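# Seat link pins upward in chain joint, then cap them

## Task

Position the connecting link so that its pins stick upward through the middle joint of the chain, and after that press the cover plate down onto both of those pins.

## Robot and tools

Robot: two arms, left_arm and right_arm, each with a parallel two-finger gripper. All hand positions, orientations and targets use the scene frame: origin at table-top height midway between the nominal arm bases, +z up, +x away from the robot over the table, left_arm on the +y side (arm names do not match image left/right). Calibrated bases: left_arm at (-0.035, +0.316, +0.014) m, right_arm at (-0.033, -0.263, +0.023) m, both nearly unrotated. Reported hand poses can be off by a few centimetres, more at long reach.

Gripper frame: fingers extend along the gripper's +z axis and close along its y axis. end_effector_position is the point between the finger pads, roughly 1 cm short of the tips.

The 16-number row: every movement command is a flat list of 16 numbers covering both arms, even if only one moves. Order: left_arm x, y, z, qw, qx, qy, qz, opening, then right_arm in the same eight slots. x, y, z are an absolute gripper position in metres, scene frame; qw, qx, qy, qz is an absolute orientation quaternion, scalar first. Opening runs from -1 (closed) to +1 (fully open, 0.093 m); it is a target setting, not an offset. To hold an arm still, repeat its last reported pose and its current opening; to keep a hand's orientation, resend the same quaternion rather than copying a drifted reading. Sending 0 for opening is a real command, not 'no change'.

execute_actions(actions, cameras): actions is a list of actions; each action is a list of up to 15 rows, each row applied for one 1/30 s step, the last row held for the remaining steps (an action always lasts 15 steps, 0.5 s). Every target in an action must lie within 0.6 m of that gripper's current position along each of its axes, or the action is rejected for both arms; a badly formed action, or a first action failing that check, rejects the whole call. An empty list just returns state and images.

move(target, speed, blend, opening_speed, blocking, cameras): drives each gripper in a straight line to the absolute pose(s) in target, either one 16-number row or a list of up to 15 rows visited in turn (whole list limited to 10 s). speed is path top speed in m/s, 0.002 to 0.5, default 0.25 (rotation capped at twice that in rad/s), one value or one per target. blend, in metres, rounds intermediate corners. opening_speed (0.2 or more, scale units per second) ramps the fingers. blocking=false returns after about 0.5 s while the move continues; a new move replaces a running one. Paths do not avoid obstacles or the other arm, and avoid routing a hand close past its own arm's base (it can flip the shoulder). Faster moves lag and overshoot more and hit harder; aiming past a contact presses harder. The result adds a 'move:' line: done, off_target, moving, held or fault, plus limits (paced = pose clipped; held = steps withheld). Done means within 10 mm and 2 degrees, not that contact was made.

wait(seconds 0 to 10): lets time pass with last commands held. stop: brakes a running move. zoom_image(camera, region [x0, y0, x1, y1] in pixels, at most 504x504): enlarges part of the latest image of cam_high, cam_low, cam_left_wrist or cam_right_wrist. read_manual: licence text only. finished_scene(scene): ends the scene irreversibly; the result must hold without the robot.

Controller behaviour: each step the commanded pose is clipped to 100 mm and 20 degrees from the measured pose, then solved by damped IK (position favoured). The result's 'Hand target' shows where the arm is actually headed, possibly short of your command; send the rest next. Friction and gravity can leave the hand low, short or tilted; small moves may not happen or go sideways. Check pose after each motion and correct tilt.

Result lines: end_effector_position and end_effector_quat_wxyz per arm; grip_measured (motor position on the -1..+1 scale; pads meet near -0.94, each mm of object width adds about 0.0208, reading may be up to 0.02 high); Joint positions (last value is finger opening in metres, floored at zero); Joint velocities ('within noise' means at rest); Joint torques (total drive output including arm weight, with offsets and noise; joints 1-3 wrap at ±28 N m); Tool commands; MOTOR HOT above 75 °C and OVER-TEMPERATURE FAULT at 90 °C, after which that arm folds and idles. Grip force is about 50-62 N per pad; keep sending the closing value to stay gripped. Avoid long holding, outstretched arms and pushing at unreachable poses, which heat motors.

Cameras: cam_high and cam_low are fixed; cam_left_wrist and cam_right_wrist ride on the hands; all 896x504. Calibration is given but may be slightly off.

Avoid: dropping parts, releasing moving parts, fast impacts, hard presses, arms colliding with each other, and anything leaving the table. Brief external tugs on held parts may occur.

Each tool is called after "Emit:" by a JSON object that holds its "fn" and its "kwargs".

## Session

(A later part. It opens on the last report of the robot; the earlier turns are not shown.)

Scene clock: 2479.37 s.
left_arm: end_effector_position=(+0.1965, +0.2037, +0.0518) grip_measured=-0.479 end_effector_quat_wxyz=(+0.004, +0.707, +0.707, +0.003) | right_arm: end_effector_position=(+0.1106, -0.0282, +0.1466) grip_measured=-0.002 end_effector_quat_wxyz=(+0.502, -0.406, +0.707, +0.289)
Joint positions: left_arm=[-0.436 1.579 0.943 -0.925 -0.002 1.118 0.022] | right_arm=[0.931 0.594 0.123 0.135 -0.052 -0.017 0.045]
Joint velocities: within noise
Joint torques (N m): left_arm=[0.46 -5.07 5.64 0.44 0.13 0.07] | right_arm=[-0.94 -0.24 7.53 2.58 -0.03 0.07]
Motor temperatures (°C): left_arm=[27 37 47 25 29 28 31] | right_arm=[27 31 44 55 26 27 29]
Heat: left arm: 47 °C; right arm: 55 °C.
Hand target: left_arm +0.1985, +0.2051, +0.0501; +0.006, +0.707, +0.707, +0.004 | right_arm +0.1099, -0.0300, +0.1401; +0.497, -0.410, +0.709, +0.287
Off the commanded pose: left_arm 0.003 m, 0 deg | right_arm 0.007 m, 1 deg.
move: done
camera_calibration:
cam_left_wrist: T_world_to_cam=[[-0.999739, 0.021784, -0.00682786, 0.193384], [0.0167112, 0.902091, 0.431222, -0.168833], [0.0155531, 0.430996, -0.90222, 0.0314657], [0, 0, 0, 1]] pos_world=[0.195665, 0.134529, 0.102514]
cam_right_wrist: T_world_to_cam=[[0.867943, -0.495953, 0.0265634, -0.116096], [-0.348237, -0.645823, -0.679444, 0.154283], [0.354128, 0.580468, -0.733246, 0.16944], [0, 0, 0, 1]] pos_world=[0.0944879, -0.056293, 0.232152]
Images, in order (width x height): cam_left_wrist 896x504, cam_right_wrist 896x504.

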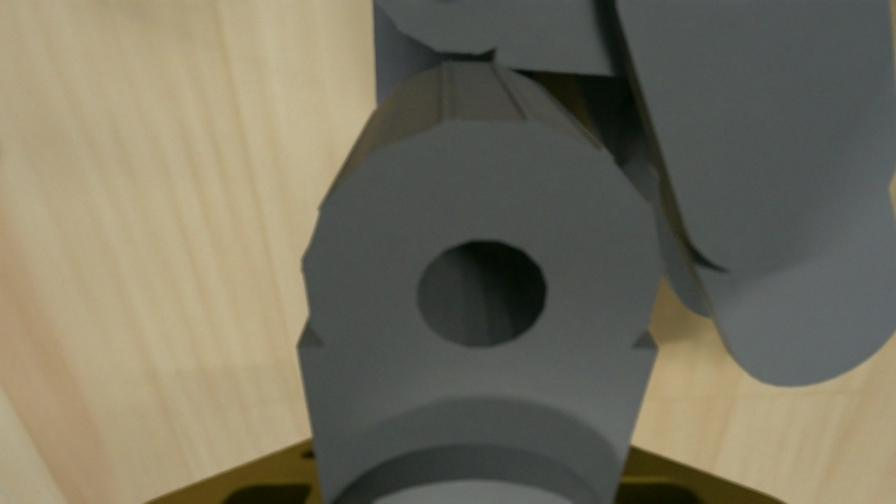

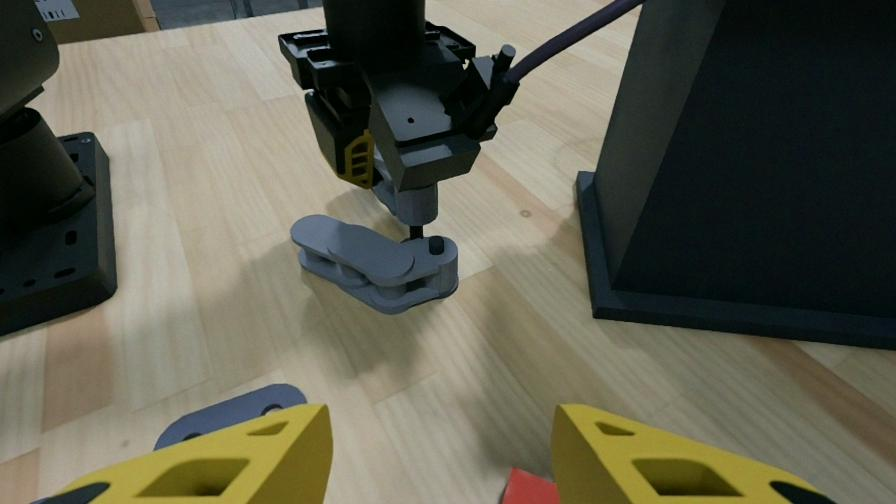

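Emit:
{"fn": "move", "kwargs": {"target": [[0.1965,0.2035,0.046,0.006,0.7071,0.7071,0.004,-0.6,0.11,-0.03,0.14,0.497,-0.41,0.709,0.287,0.0]], "speed": 0.01, "cameras": ["cam_left_wrist","cam_right_wrist"]}}

Emit:
{"fn": "zoom_image", "kwargs": {"camera": "cam_right_wrist", "region": [380, 180, 480, 260]}}

Scene clock: 2490.17 s.
left_arm: end_effector_position=(+0.1978, +0.2022, +0.0497) grip_measured=-0.479 end_effector_quat_wxyz=(+0.010, +0.707, +0.707, +0.002) | right_arm: end_effector_position=(+0.1106, -0.0282, +0.1466) grip_measured=-0.002 end_effector_quat_wxyz=(+0.502, -0.406, +0.707, +0.289)
Joint positions: left_arm=[-0.436 1.579 0.934 -0.905 0.002 1.119 0.022] | right_arm=[0.931 0.594 0.123 0.135 -0.052 -0.017 0.045]
Joint velocities: within noise
Joint torques (N m): left_arm=[-0.5 -4.86 5.14 0.42 0.12 -0.02] | right_arm=[-1.01 -0.18 7.47 2.58 -0.05 0.05]
Motor temperatures (°C): left_arm=[27 36 46 25 29 28 31] | right_arm=[27 31 44 55 26 27 29]
Heat: left arm: 46 °C; right arm: 55 °C.
Hand target: left_arm +0.1965, +0.2034, +0.0461; +0.006, +0.707, +0.707, +0.004 | right_arm +0.1099, -0.0300, +0.1401; +0.497, -0.410, +0.709, +0.287
Off the commanded pose: left_arm 0.004 m, 1 deg | right_arm 0.007 m, 1 deg.
move: done
camera_calibration:
cam_left_wrist: T_world_to_cam=[[-0.999634, 0.0225198, -0.0149714, 0.194901], [0.0140691, 0.905901, 0.423256, -0.166478], [0.0230942, 0.42289, -0.905887, 0.030529], [0, 0, 0, 1]] pos_world=[0.196467, 0.133513, 0.101036]
cam_right_wrist: T_world_to_cam=[[0.867943, -0.495953, 0.0265634, -0.116096], [-0.348237, -0.645823, -0.679444, 0.154283], [0.354128, 0.580468, -0.733246, 0.16944], [0, 0, 0, 1]] pos_world=[0.0944879, -0.056293, 0.232152]
Images, in order (width x height): cam_left_wrist 896x504, cam_right_wrist 896x504.

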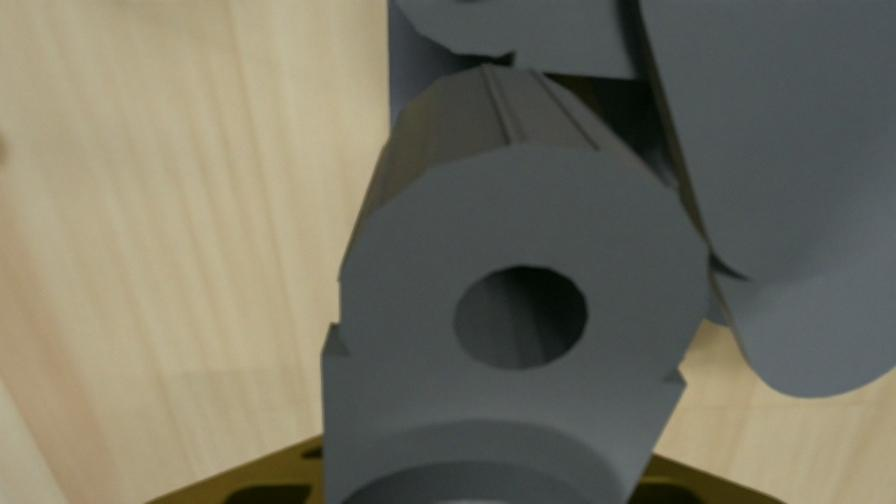

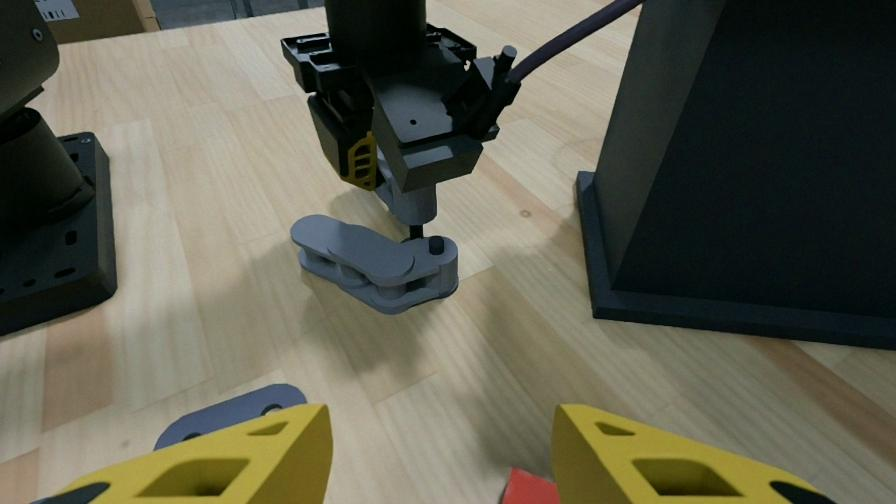

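Scaled by 5.040 from the camera's 896x504 image, which has a finer 1280x720 frame.

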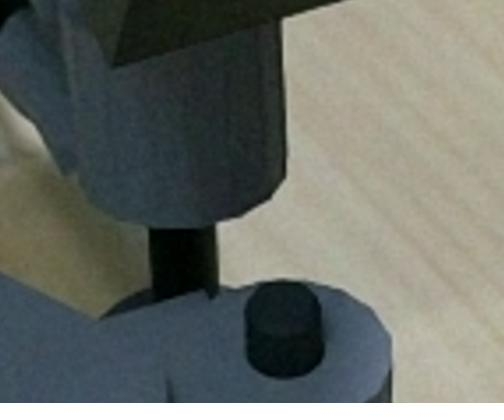

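Emit:
{"fn": "move", "kwargs": {"target": [[0.1965,0.2035,0.070,0.006,0.7071,0.7071,0.004,-0.6,0.11,-0.03,0.14,0.497,-0.41,0.709,0.287,0.0]], "speed": 0.03, "cameras": ["cam_left_wrist","cam_right_wrist"]}}

Emit:
{"fn": "zoom_image", "kwargs": {"camera": "cam_right_wrist", "region": [380, 180, 480, 260]}}

Scene clock: 2501.37 s.
left_arm: end_effector_position=(+0.1874, +0.2070, +0.0544) grip_measured=-0.479 end_effector_quat_wxyz=(-0.016, +0.707, +0.707, -0.007) | right_arm: end_effector_position=(+0.1106, -0.0282, +0.1466) grip_measured=-0.002 end_effector_quat_wxyz=(+0.502, -0.406, +0.707, +0.289)
Joint positions: left_arm=[-0.436 1.579 0.954 -0.98 0.004 1.119 0.022] | right_arm=[0.931 0.594 0.123 0.135 -0.052 -0.017 0.045]
Joint velocities: within noise
Joint torques (N m): left_arm=[-0.57 -7.8 9.07 0.1 0.07 -0.02] | right_arm=[-0.83 -0.39 7.54 2.57 -0.01 0.04]
Motor temperatures (°C): left_arm=[27 36 46 25 29 28 31] | right_arm=[27 31 44 55 26 27 29]
Heat: left arm: 46 °C; right arm: 55 °C.
Hand target: left_arm +0.1962, +0.2036, +0.0696; +0.006, +0.707, +0.707, +0.004 | right_arm +0.1099, -0.0300, +0.1401; +0.497, -0.410, +0.709, +0.287
Off the commanded pose: left_arm 0.018 m, 3 deg | right_arm 0.007 m, 1 deg.
move: off_target (left_arm)
camera_calibration:
cam_left_wrist: T_world_to_cam=[[-0.999106, 0.0222702, 0.0359212, 0.181614], [0.0358845, 0.896009, 0.442583, -0.17576], [-0.0223293, 0.443476, -0.896008, 0.0367195], [0, 0, 0, 1]] pos_world=[0.188578, 0.137154, 0.104166]
cam_right_wrist: T_world_to_cam=[[0.867943, -0.495953, 0.0265634, -0.116096], [-0.348237, -0.645823, -0.679444, 0.154283], [0.354128, 0.580468, -0.733246, 0.16944], [0, 0, 0, 1]] pos_world=[0.0944879, -0.056293, 0.232152]
Images, in order (width x height): cam_left_wrist 896x504, cam_right_wrist 896x504.

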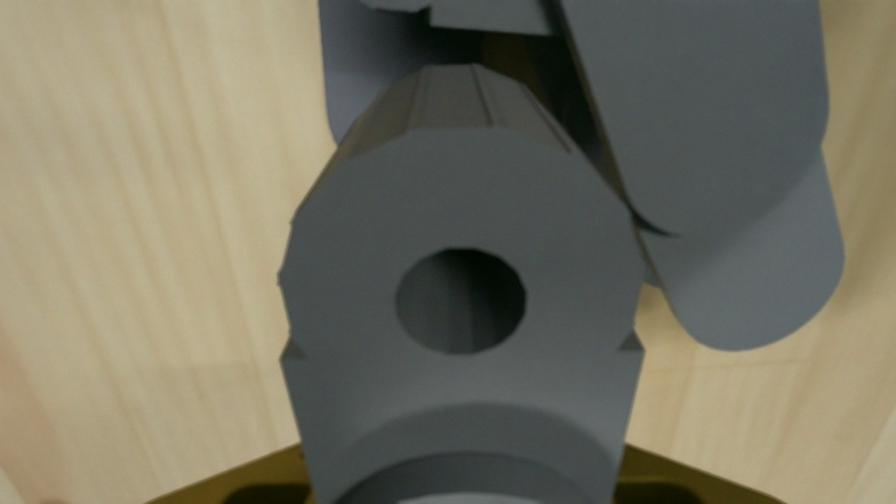

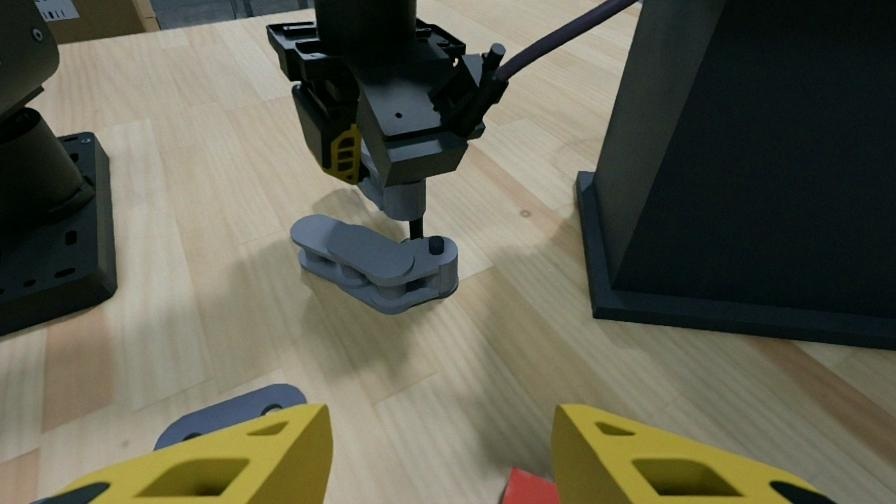

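Scaled by 5.040 from the camera's 896x504 image, which has a finer 1280x720 frame.

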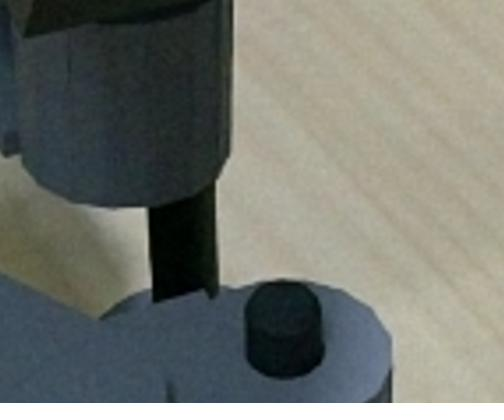

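Emit:
{"fn": "move", "kwargs": {"target": [[0.200,0.215,0.10,0.006,0.7071,0.7071,0.004,-0.6,0.11,-0.03,0.14,0.497,-0.41,0.709,0.287,0.0],[0.235,0.27,0.08,0.006,0.7071,0.7071,0.004,-0.6,0.11,-0.03,0.14,0.497,-0.41,0.709,0.287,0.0],[0.235,0.27,0.035,0.006,0.7071,0.7071,0.004,-0.6,0.11,-0.03,0.14,0.497,-0.41,0.709,0.287,0.0]], "speed": [0.1,0.15,0.06], "blend": [0.01,0.005,0]}}

Scene clock: 2572.47 s.
left_arm: end_effector_position=(+0.2312, +0.2697, +0.0330) grip_measured=-0.479 end_effector_quat_wxyz=(-0.001, +0.705, +0.709, +0.000) | right_arm: end_effector_position=(+0.1106, -0.0282, +0.1466) grip_measured=-0.002 end_effector_quat_wxyz=(+0.502, -0.406, +0.707, +0.289)
Joint positions: left_arm=[-0.155 1.669 0.957 -0.86 0 1.394 0.022] | right_arm=[0.931 0.594 0.123 0.135 -0.052 -0.017 0.045]
Joint velocities: within noise
Joint torques (N m): left_arm=[0.02 -6.16 6.12 0.33 0.15 0.1] | right_arm=[-0.87 -0.34 7.41 2.57 -0.05 0.02]
Motor temperatures (°C): left_arm=[27 39 49 25 29 28 31] | right_arm=[27 30 44 55 26 27 29]
Heat: left arm: 49 °C; right arm: 55 °C.
Hand target: left_arm +0.2350, +0.2700, +0.0351; +0.006, +0.707, +0.707, +0.004 | right_arm +0.1099, -0.0300, +0.1401; +0.497, -0.410, +0.709, +0.287
Off the commanded pose: left_arm 0.004 m, 1 deg | right_arm 0.007 m, 1 deg.
move: done
camera_calibration:
cam_left_wrist: T_world_to_cam=[[-0.999848, 0.0168392, 0.00456803, 0.227425], [0.0171543, 0.900924, 0.433637, -0.220737], [0.00318664, 0.433649, -0.901076, -0.0124118], [0, 0, 0, 1]] pos_world=[0.231216, 0.20042, 0.0834968]
cam_right_wrist: T_world_to_cam=[[0.867943, -0.495953, 0.0265634, -0.116096], [-0.348237, -0.645823, -0.679444, 0.154283], [0.354128, 0.580468, -0.733246, 0.16944], [0, 0, 0, 1]] pos_world=[0.0944879, -0.056293, 0.232152]

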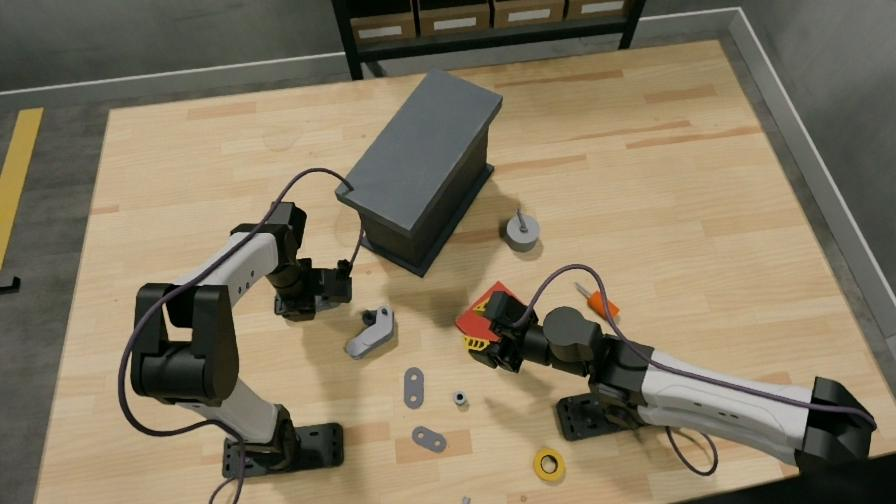

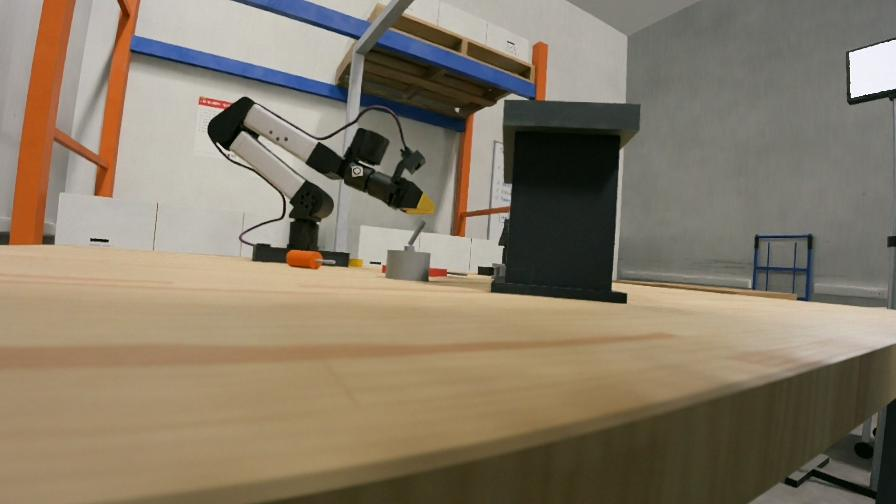

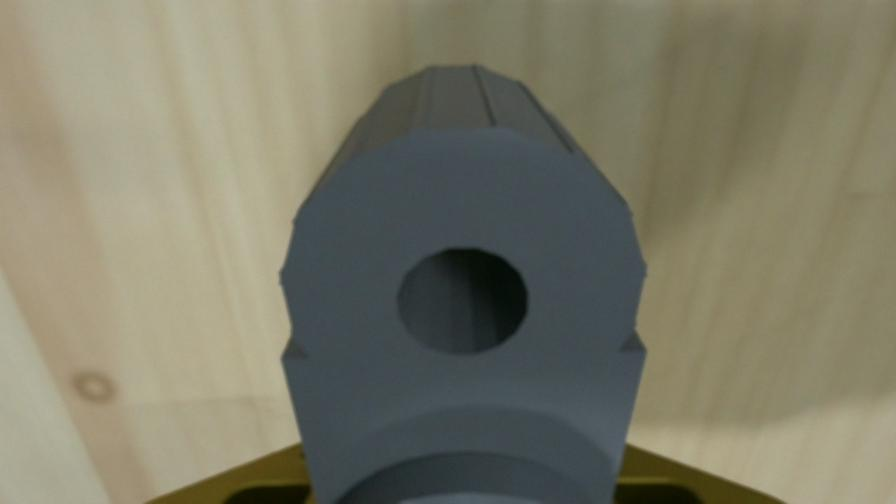

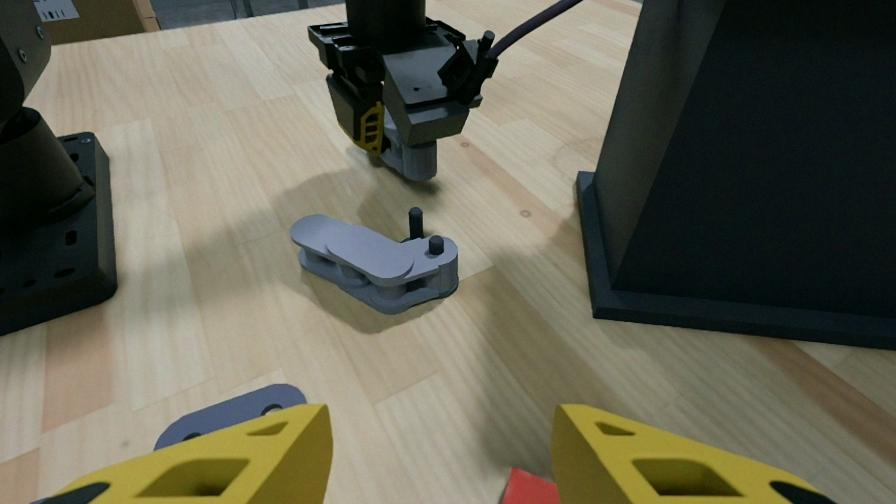

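Emit:
{"fn": "move", "kwargs": {"target": [[0.235,0.27,0.016,0.006,0.7071,0.7071,0.004,-0.6,0.11,-0.03,0.14,0.497,-0.41,0.709,0.287,0.0]], "speed": 0.03, "cameras": ["cam_left_wrist"]}}

Scene clock: 2578.67 s.
left_arm: end_effector_position=(+0.2294, +0.2700, +0.0200) grip_measured=-0.479 end_effector_quat_wxyz=(-0.003, +0.705, +0.709, -0.002) | right_arm: end_effector_position=(+0.1106, -0.0282, +0.1466) grip_measured=-0.002 end_effector_quat_wxyz=(+0.502, -0.406, +0.707, +0.289)
Joint positions: left_arm=[-0.155 1.694 0.926 -0.811 0 1.394 0.022] | right_arm=[0.931 0.594 0.123 0.135 -0.052 -0.017 0.045]
Joint velocities: within noise
Joint torques (N m): left_arm=[0.01 -5.23 4.9 0.61 0.18 0.09] | right_arm=[-0.91 -0.4 7.56 2.61 -0.02 0.06]
Motor temperatures (°C): left_arm=[27 39 49 25 29 28 31] | right_arm=[27 30 44 55 26 27 29]
Heat: left arm: 49 °C; right arm: 55 °C.
Hand target: left_arm +0.2349, +0.2700, +0.0163; +0.006, +0.707, +0.707, +0.004 | right_arm +0.1099, -0.0300, +0.1401; +0.497, -0.410, +0.709, +0.287
Off the commanded pose: left_arm 0.007 m, 1 deg | right_arm 0.007 m, 1 deg.
move: done
camera_calibration:
cam_left_wrist: T_world_to_cam=[[-0.999802, 0.0168312, 0.0105978, 0.225615], [0.0197643, 0.90047, 0.434469, -0.215858], [-0.00223034, 0.434592, -0.900625, -0.0232246], [0, 0, 0, 1]] pos_world=[0.229785, 0.200669, 0.0704759]
Images, in order (width x height): cam_left_wrist 896x504.

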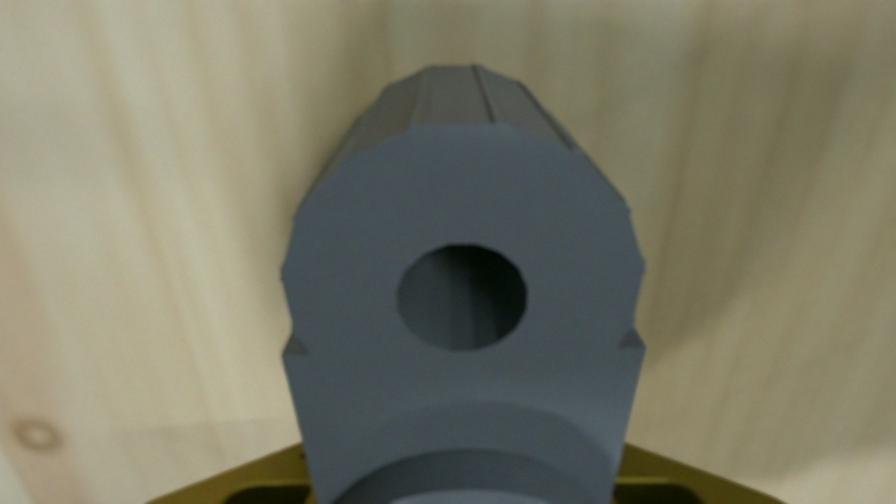

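Emit:
{"fn": "move", "kwargs": {"target": [[0.2325,0.27,0.019,0.006,0.7071,0.7071,0.004,0.0,0.11,-0.03,0.14,0.497,-0.41,0.709,0.287,0.0]], "speed": 0.03, "opening_speed": 0.5, "cameras": ["cam_left_wrist"]}}

Scene clock: 2584.57 s.
left_arm: end_effector_position=(+0.2234, +0.2711, +0.0189) grip_measured=-0.002 end_effector_quat_wxyz=(-0.012, +0.705, +0.709, -0.008) | right_arm: end_effector_position=(+0.1106, -0.0282, +0.1466) grip_measured=-0.002 end_effector_quat_wxyz=(+0.502, -0.406, +0.707, +0.289)
Joint positions: left_arm=[-0.155 1.693 0.919 -0.826 -0.001 1.394 0.045] | right_arm=[0.931 0.594 0.123 0.136 -0.052 -0.017 0.045]
Joint velocities: within noise
Joint torques (N m): left_arm=[-0.16 -6.35 5.12 0.61 0.16 0.08] | right_arm=[-0.95 -0.2 7.49 2.58 0.01 0.06]
Motor temperatures (°C): left_arm=[27 39 49 25 29 28 31] | right_arm=[27 30 44 55 26 27 29]
Heat: left arm: 49 °C; right arm: 55 °C.
Hand target: left_arm +0.2323, +0.2700, +0.0194; +0.006, +0.707, +0.707, +0.004 | right_arm +0.1099, -0.0299, +0.1401; +0.497, -0.410, +0.709, +0.287
Off the commanded pose: left_arm 0.009 m, 3 deg | right_arm 0.007 m, 1 deg.
move: off_target (left_arm)
camera_calibration:
cam_left_wrist: T_world_to_cam=[[-0.999359, 0.0167529, 0.0316383, 0.219127], [0.0289192, 0.898708, 0.437592, -0.217877], [-0.0211026, 0.438227, -0.898617, -0.0215412], [0, 0, 0, 1]] pos_world=[0.224833, 0.201577, 0.0690513]
Images, in order (width x height): cam_left_wrist 896x504.

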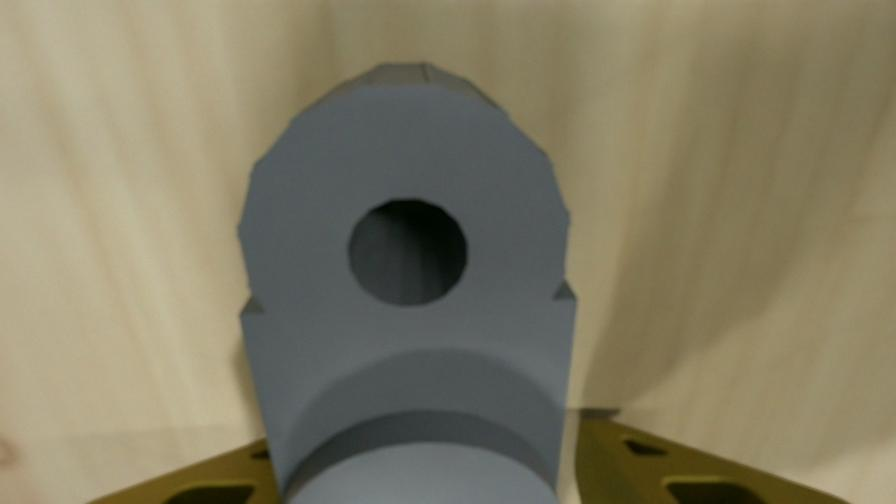

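Emit:
{"fn": "move", "kwargs": {"target": [[0.230,0.268,0.055,0.006,0.7071,0.7071,0.004,0.1,0.11,-0.03,0.14,0.497,-0.41,0.709,0.287,0.0],[0.231,0.233,0.055,0.006,0.7071,0.7071,0.004,0.1,0.11,-0.03,0.14,0.497,-0.41,0.709,0.287,0.0]], "speed": 0.08, "cameras": ["cam_left_wrist"]}}

Scene clock: 2658.67 s.
left_arm: end_effector_position=(+0.2268, +0.2355, +0.0514) grip_measured=+0.098 end_effector_quat_wxyz=(+0.004, +0.709, +0.705, +0.002) | right_arm: end_effector_position=(+0.1106, -0.0282, +0.1466) grip_measured=-0.002 end_effector_quat_wxyz=(+0.502, -0.406, +0.707, +0.289)
Joint positions: left_arm=[-0.281 1.642 1.008 -0.927 -0.001 1.277 0.05] | right_arm=[0.931 0.594 0.123 0.136 -0.052 -0.017 0.045]
Joint velocities: within noise
Joint torques (N m): left_arm=[-0.85 -5.3 8.01 0.23 0.15 -0.12] | right_arm=[-1.03 -0.49 7.57 2.59 0.02 0.08]
Motor temperatures (°C): left_arm=[27 39 45 26 29 28 29] | right_arm=[27 30 44 55 26 27 29]
Heat: left arm: 45 °C; right arm: 55 °C.
Hand target: left_arm +0.2310, +0.2330, +0.0550; +0.006, +0.707, +0.707, +0.004 | right_arm +0.1099, -0.0299, +0.1401; +0.497, -0.410, +0.709, +0.287
Off the commanded pose: left_arm 0.006 m, 0 deg | right_arm 0.007 m, 1 deg.
move: done
camera_calibration:
cam_left_wrist: T_world_to_cam=[[-0.999637, 0.0263703, -0.00552778, 0.221764], [0.0214027, 0.901802, 0.43162, -0.198919], [0.0163669, 0.431345, -0.902039, 0.0166241], [0, 0, 0, 1]] pos_world=[0.225669, 0.166367, 0.102079]
Images, in order (width x height): cam_left_wrist 896x504.

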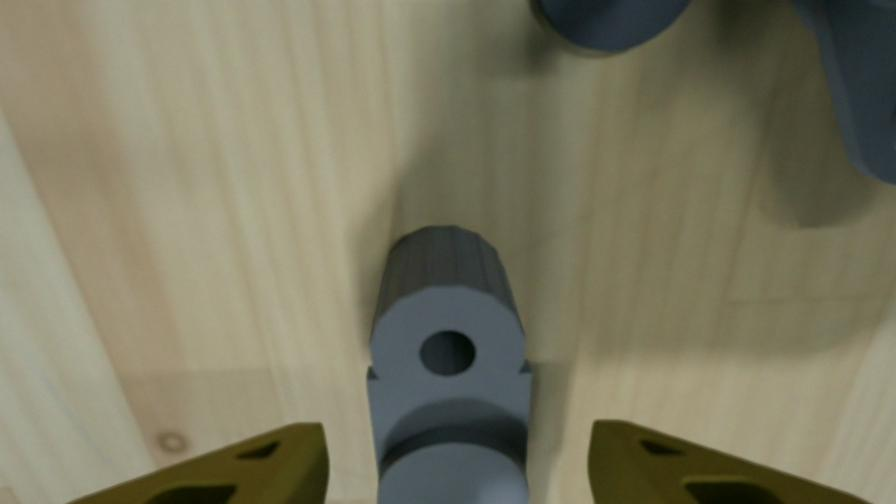

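Emit:
{"fn": "execute_actions", "kwargs": {"actions": [], "cameras": ["cam_right_wrist","cam_left_wrist"]}}

Emit:
{"fn": "zoom_image", "kwargs": {"camera": "cam_right_wrist", "region": [380, 180, 480, 260]}}

Emit:
{"fn": "zoom_image", "kwargs": {"camera": "cam_left_wrist", "region": [350, 0, 700, 500]}}

Scene clock: 2713.90 s.
left_arm: end_effector_position=(+0.2266, +0.2356, +0.0514) grip_measured=+0.098 end_effector_quat_wxyz=(+0.003, +0.709, +0.706, +0.002) | right_arm: end_effector_position=(+0.1106, -0.0282, +0.1466) grip_measured=-0.002 end_effector_quat_wxyz=(+0.502, -0.406, +0.707, +0.289)
Joint positions: left_arm=[-0.281 1.642 1.008 -0.928 -0.001 1.276 0.05] | right_arm=[0.931 0.594 0.123 0.136 -0.052 -0.017 0.045]
Joint velocities: within noise
Joint torques (N m): left_arm=[-0.83 -5.29 8.09 0.23 0.17 -0.07] | right_arm=[-0.92 -0.38 7.32 2.58 -0.06 0.09]
Motor temperatures (°C): left_arm=[27 37 51 25 29 28 28] | right_arm=[27 29 44 55 26 27 29]
Heat: left arm: 51 °C; right arm: 55 °C.
Hand target: left_arm +0.2310, +0.2330, +0.0550; +0.006, +0.707, +0.707, +0.004 | right_arm +0.1099, -0.0299, +0.1401; +0.497, -0.410, +0.709, +0.287
Tool commands: left_gripper/opening=+0.1 right_gripper/opening=+0.0
Off the commanded pose: left_arm 0.006 m, 0 deg | right_arm 0.007 m, 1 deg.
camera_calibration:
cam_left_wrist: T_world_to_cam=[[-0.999661, 0.0256088, -0.0047918, 0.221733], [0.0210301, 0.901724, 0.431801, -0.19887], [0.0153788, 0.431554, -0.901956, 0.0167725], [0, 0, 0, 1]] pos_world=[0.225582, 0.166409, 0.102063]
cam_right_wrist: T_world_to_cam=[[0.867937, -0.495962, 0.0265869, -0.116103], [-0.348095, -0.645606, -0.679723, 0.154396], [0.354281, 0.580702, -0.732987, 0.169435], [0, 0, 0, 1]] pos_world=[0.0944867, -0.0562949, 0.232227]
Images, in order (width x height): cam_left_wrist 896x504, cam_right_wrist 896x504.

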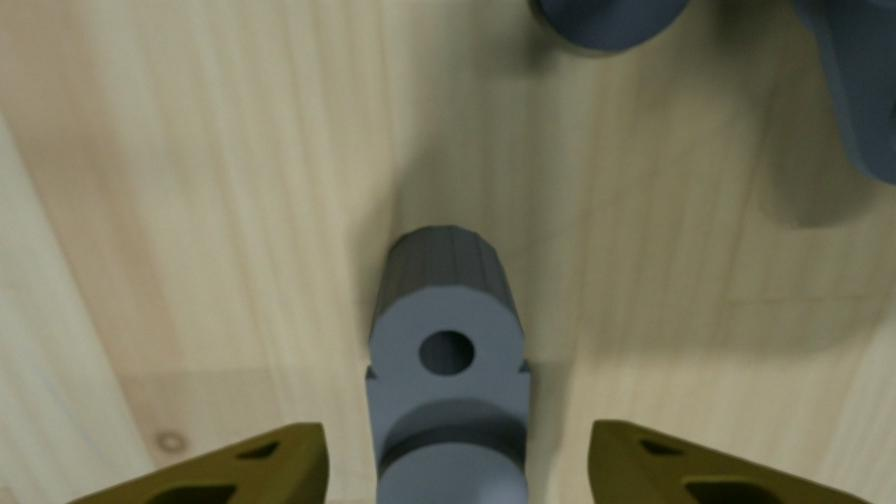

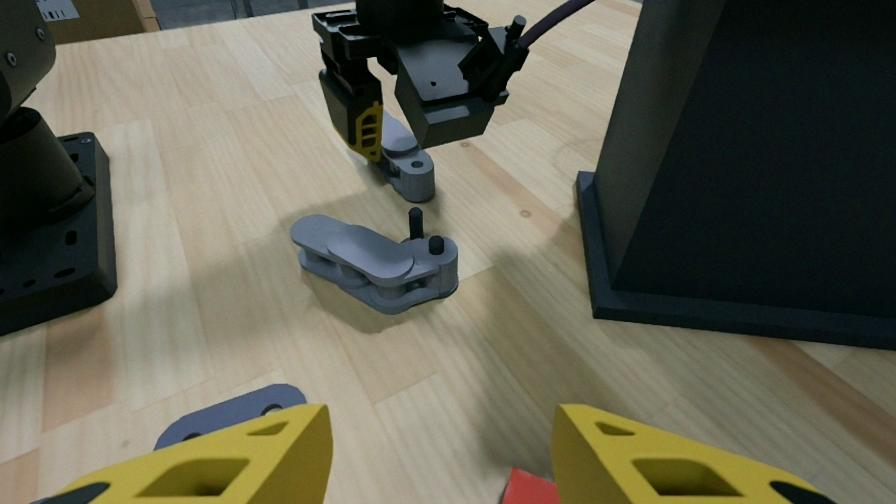

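Scaled by 5.040 from the camera's 896x504 image, which has a finer 1280x720 frame.

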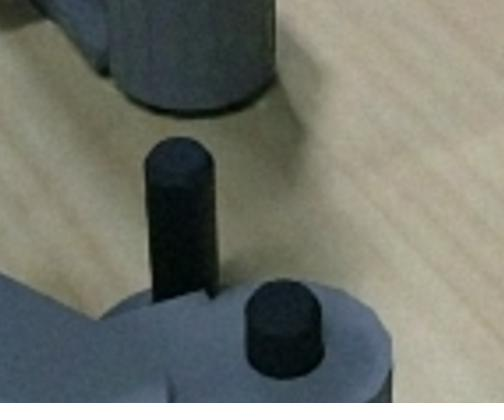

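Scaled by 1.008 from the camera's 896x504 image, which has a finer 1280x720 frame.

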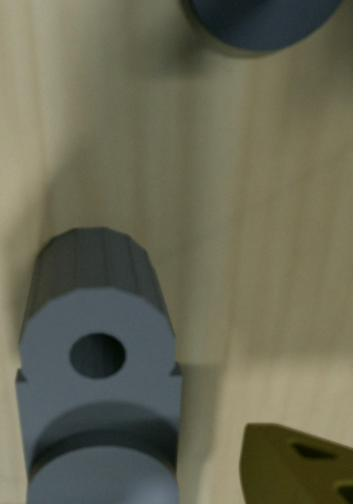

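Emit:
{"fn": "move", "kwargs": {"target": [[0.2335,0.2345,0.030,0.006,0.7071,0.7071,0.004,0.1,0.11,-0.03,0.14,0.497,-0.41,0.709,0.287,0.0],[0.2325,0.2355,0.016,0.006,0.7071,0.7071,0.004,0.1,0.11,-0.03,0.14,0.497,-0.41,0.709,0.287,0.0]], "speed": 0.06, "cameras": ["cam_left_wrist"]}}

Scene clock: 2747.73 s.
left_arm: end_effector_position=(+0.2285, +0.2350, +0.0190) grip_measured=+0.098 end_effector_quat_wxyz=(+0.000, +0.709, +0.706, +0.000) | right_arm: end_effector_position=(+0.1106, -0.0282, +0.1466) grip_measured=-0.002 end_effector_quat_wxyz=(+0.502, -0.406, +0.707, +0.289)
Joint positions: left_arm=[-0.281 1.715 0.946 -0.802 -0.001 1.276 0.05] | right_arm=[0.931 0.594 0.123 0.136 -0.052 -0.017 0.045]
Joint velocities: within noise
Joint torques (N m): left_arm=[0.23 -5.53 5.12 0.53 0.16 0.02] | right_arm=[-0.96 -0.38 7.51 2.55 -0.01 0.06]
Motor temperatures (°C): left_arm=[27 37 51 25 29 28 28] | right_arm=[27 29 44 55 26 27 29]
Heat: left arm: 51 °C; right arm: 55 °C.
Hand target: left_arm +0.2323, +0.2356, +0.0160; +0.006, +0.707, +0.707, +0.004 | right_arm +0.1099, -0.0299, +0.1401; +0.497, -0.410, +0.709, +0.287
Off the commanded pose: left_arm 0.005 m, 1 deg | right_arm 0.007 m, 1 deg.
move: done
camera_calibration:
cam_left_wrist: T_world_to_cam=[[-0.999668, 0.025611, 0.00292244, 0.223361], [0.0243436, 0.900703, 0.433752, -0.184956], [0.00847658, 0.433679, -0.901028, -0.0111383], [0, 0, 0, 1]] pos_world=[0.227883, 0.165701, 0.0695364]
Images, in order (width x height): cam_left_wrist 896x504.

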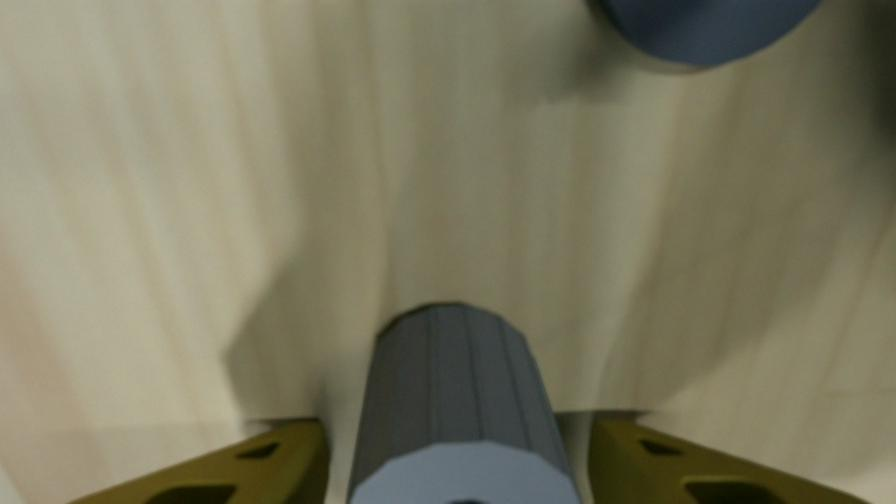

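Emit:
{"fn": "move", "kwargs": {"target": [[0.2325,0.2355,0.018,0.006,0.7071,0.7071,0.004,-0.6,0.11,-0.03,0.14,0.497,-0.41,0.709,0.287,0.0]], "speed": 0.06, "opening_speed": 0.6, "cameras": ["cam_left_wrist"]}}

Scene clock: 2769.37 s.
left_arm: end_effector_position=(+0.2313, +0.2341, +0.0191) grip_measured=-0.476 end_effector_quat_wxyz=(+0.005, +0.709, +0.706, +0.003) | right_arm: end_effector_position=(+0.1106, -0.0282, +0.1466) grip_measured=-0.002 end_effector_quat_wxyz=(+0.502, -0.406, +0.707, +0.289)
Joint positions: left_arm=[-0.281 1.715 0.946 -0.79 -0.001 1.276 0.022] | right_arm=[0.931 0.594 0.123 0.136 -0.052 -0.017 0.045]
Joint velocities: within noise
Joint torques (N m): left_arm=[0.18 -5.85 5.56 0.38 0.16 0.03] | right_arm=[-0.94 -0.28 7.53 2.58 -0.02 0.07]
Motor temperatures (°C): left_arm=[27 37 48 26 29 28 28] | right_arm=[27 29 44 55 26 27 29]
Heat: left arm: 48 °C; right arm: 55 °C.
Hand target: left_arm +0.2324, +0.2355, +0.0179; +0.006, +0.707, +0.707, +0.004 | right_arm +0.1099, -0.0299, +0.1401; +0.497, -0.410, +0.709, +0.287
Off the commanded pose: left_arm 0.002 m, 0 deg | right_arm 0.007 m, 1 deg.
move: done
camera_calibration:
cam_left_wrist: T_world_to_cam=[[-0.999636, 0.0256014, -0.00846517, 0.226333], [0.0194575, 0.902208, 0.430863, -0.183438], [0.018668, 0.430541, -0.902378, -0.0123771], [0, 0, 0, 1]] pos_world=[0.230051, 0.165033, 0.0697836]
Images, in order (width x height): cam_left_wrist 896x504.

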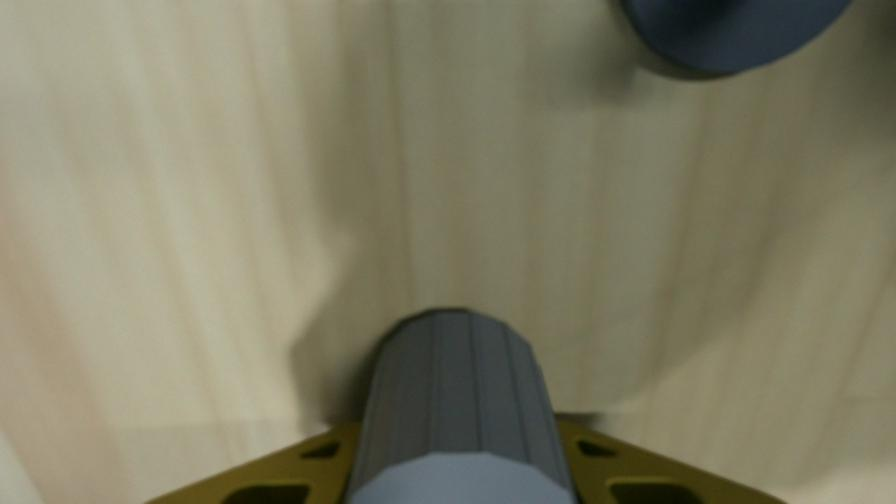

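Emit:
{"fn": "move", "kwargs": {"target": [[0.2325,0.2355,0.09,0.006,0.7071,0.7071,0.004,-0.6,0.075,0.0,0.11,0.516,-0.359,0.736,0.252,0.0],[0.198,0.176,0.09,0.012,0.7071,0.7071,0.006,-0.6,0.075,0.0,0.11,0.516,-0.359,0.736,0.252,0.0]], "speed": 0.08, "blend": 0.01}}

Scene clock: 2790.63 s.
left_arm: end_effector_position=(+0.1978, +0.1761, +0.0797) grip_measured=-0.476 end_effector_quat_wxyz=(+0.000, +0.709, +0.705, -0.001) | right_arm: end_effector_position=(+0.0760, +0.0029, +0.1156) grip_measured=-0.002 end_effector_quat_wxyz=(+0.519, -0.357, +0.733, +0.257)
Joint positions: left_arm=[-0.523 1.606 1.088 -1.054 0.002 1.036 0.022] | right_arm=[1.426 0.992 0.077 0.521 0.535 0.215 0.045]
Joint velocities: within noise
Joint torques (N m): left_arm=[-0.76 -8.53 6.8 0.17 0.1 -0.08] | right_arm=[0.58 -1.28 6.39 2.44 0.36 0.19]
Motor temperatures (°C): left_arm=[27 37 47 25 29 28 29] | right_arm=[27 29 43 55 26 27 29]
Heat: left arm: 47 °C; right arm: 55 °C.
Hand target: left_arm +0.1979, +0.1761, +0.0897; +0.012, +0.707, +0.707, +0.006 | right_arm +0.0751, +0.0000, +0.1102; +0.516, -0.359, +0.736, +0.252
Off the commanded pose: left_arm 0.010 m, 2 deg | right_arm 0.006 m, 1 deg.
move: done
camera_calibration:
cam_left_wrist: T_world_to_cam=[[-0.999621, 0.0271415, 0.00455767, 0.193581], [0.0264446, 0.901373, 0.432235, -0.157878], [0.00762333, 0.432191, -0.90175, 0.0698097], [0, 0, 0, 1]] pos_world=[0.19715, 0.106882, 0.130309]
cam_right_wrist: T_world_to_cam=[[0.794624, -0.606707, 0.0218983, -0.0634324], [-0.433862, -0.592734, -0.678551, 0.147582], [0.424661, 0.529692, -0.734227, 0.135868], [0, 0, 0, 1]] pos_world=[0.0567373, -0.0229761, 0.201289]

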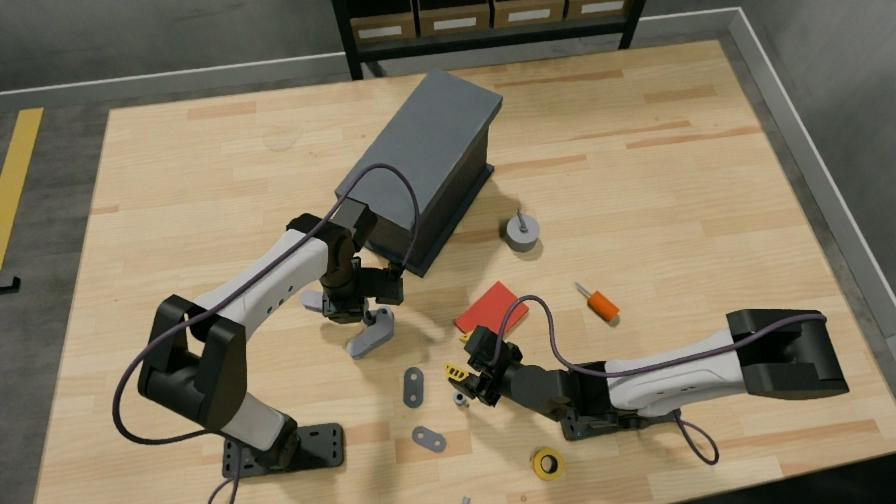

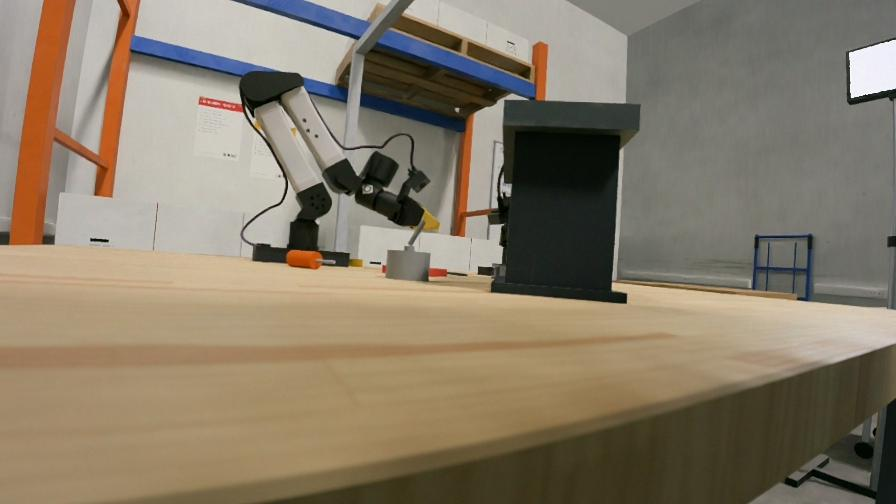

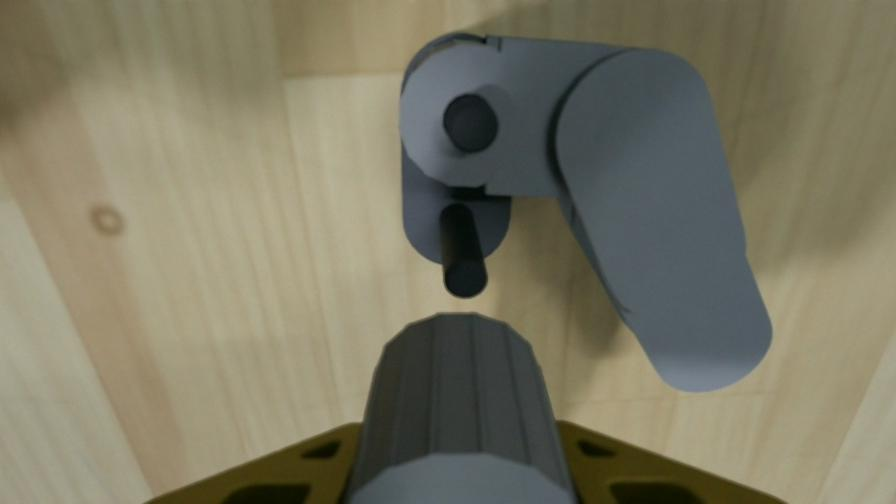

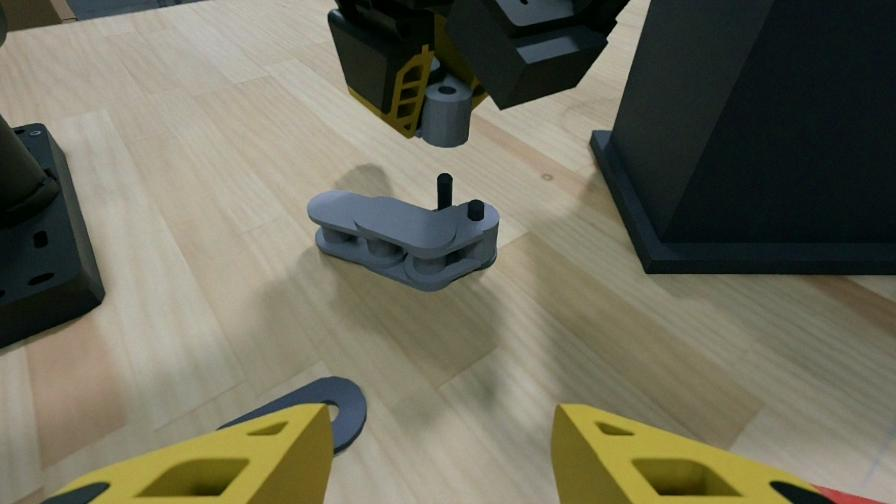

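Emit:
{"fn": "move", "kwargs": {"target": [[0.1955,0.1657,0.080,0.009,0.7071,0.7071,0.006,-0.6,0.075,0.0,0.11,0.516,-0.359,0.736,0.252,0.0]], "speed": 0.06, "cameras": ["cam_left_wrist","cam_right_wrist"]}}

Emit:
{"fn": "zoom_image", "kwargs": {"camera": "cam_right_wrist", "region": [390, 100, 530, 220]}}

Scene clock: 2808.70 s.
left_arm: end_effector_position=(+0.1938, +0.1665, +0.0779) grip_measured=-0.476 end_effector_quat_wxyz=(+0.004, +0.709, +0.705, +0.000) | right_arm: end_effector_position=(+0.0760, +0.0029, +0.1158) grip_measured=-0.002 end_effector_quat_wxyz=(+0.519, -0.357, +0.733, +0.257)
Joint positions: left_arm=[-0.56 1.606 1.08 -1.037 0.002 0.998 0.022] | right_arm=[1.426 0.992 0.077 0.522 0.535 0.215 0.045]
Joint velocities: within noise
Joint torques (N m): left_arm=[-0.83 -6.24 6.5 0.34 0.07 -0.06] | right_arm=[0.66 -1.42 6.28 2.4 0.32 0.15]
Motor temperatures (°C): left_arm=[27 38 46 25 29 28 29] | right_arm=[27 29 42 53 26 27 29]
Heat: left arm: 46 °C; right arm: 53 °C.
Hand target: left_arm +0.1955, +0.1656, +0.0801; +0.009, +0.707, +0.707, +0.006 | right_arm +0.0751, +0.0000, +0.1101; +0.516, -0.359, +0.736, +0.252
Off the commanded pose: left_arm 0.003 m, 1 deg | right_arm 0.007 m, 1 deg.
move: done
camera_calibration:
cam_left_wrist: T_world_to_cam=[[-0.999647, 0.0263821, -0.00320453, 0.190604], [0.0224732, 0.903518, 0.42796, -0.147648], [0.0141858, 0.427737, -0.903792, 0.0719256], [0, 0, 0, 1]] pos_world=[0.192835, 0.0976086, 0.128804]
cam_right_wrist: T_world_to_cam=[[0.794552, -0.606828, 0.0211294, -0.0633066], [-0.434085, -0.592014, -0.679036, 0.147798], [0.424567, 0.530358, -0.733801, 0.135901], [0, 0, 0, 1]] pos_world=[0.0567583, -0.0229938, 0.201422]
Images, in order (width x height): cam_left_wrist 896x504, cam_right_wrist 896x504.

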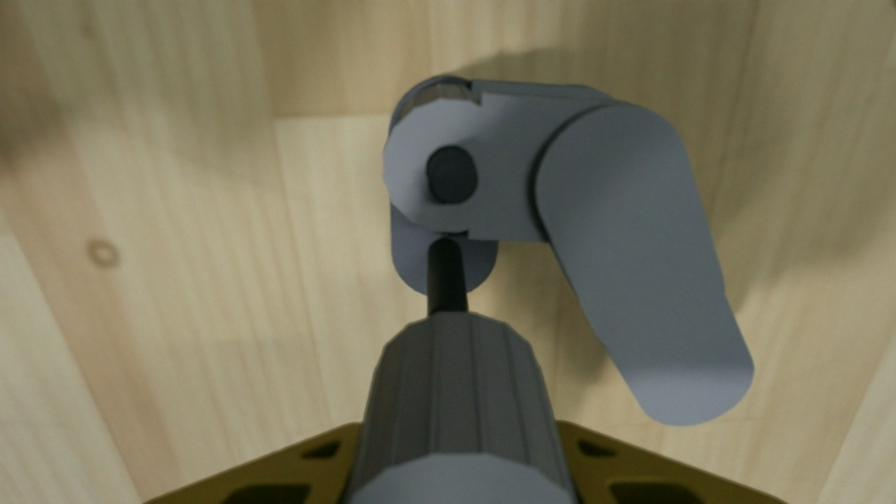

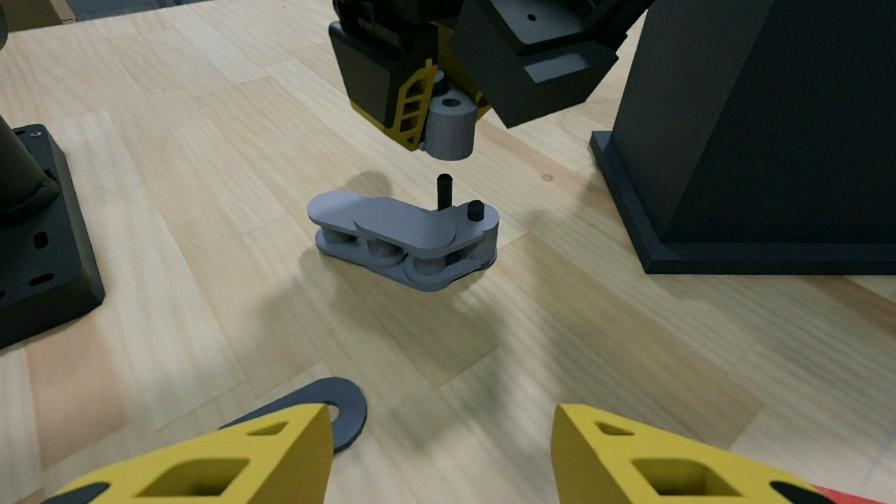

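Scaled by 3.600 from the camera's 896x504 image, which has a finer 1280x720 frame.

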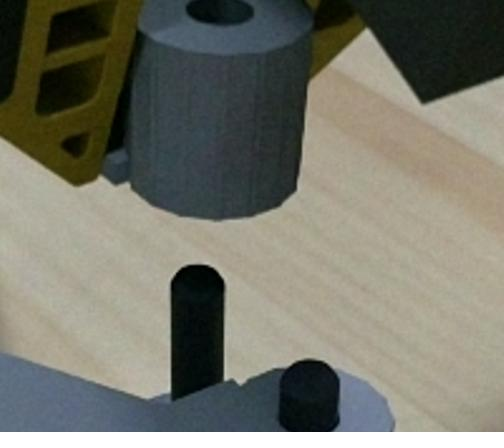

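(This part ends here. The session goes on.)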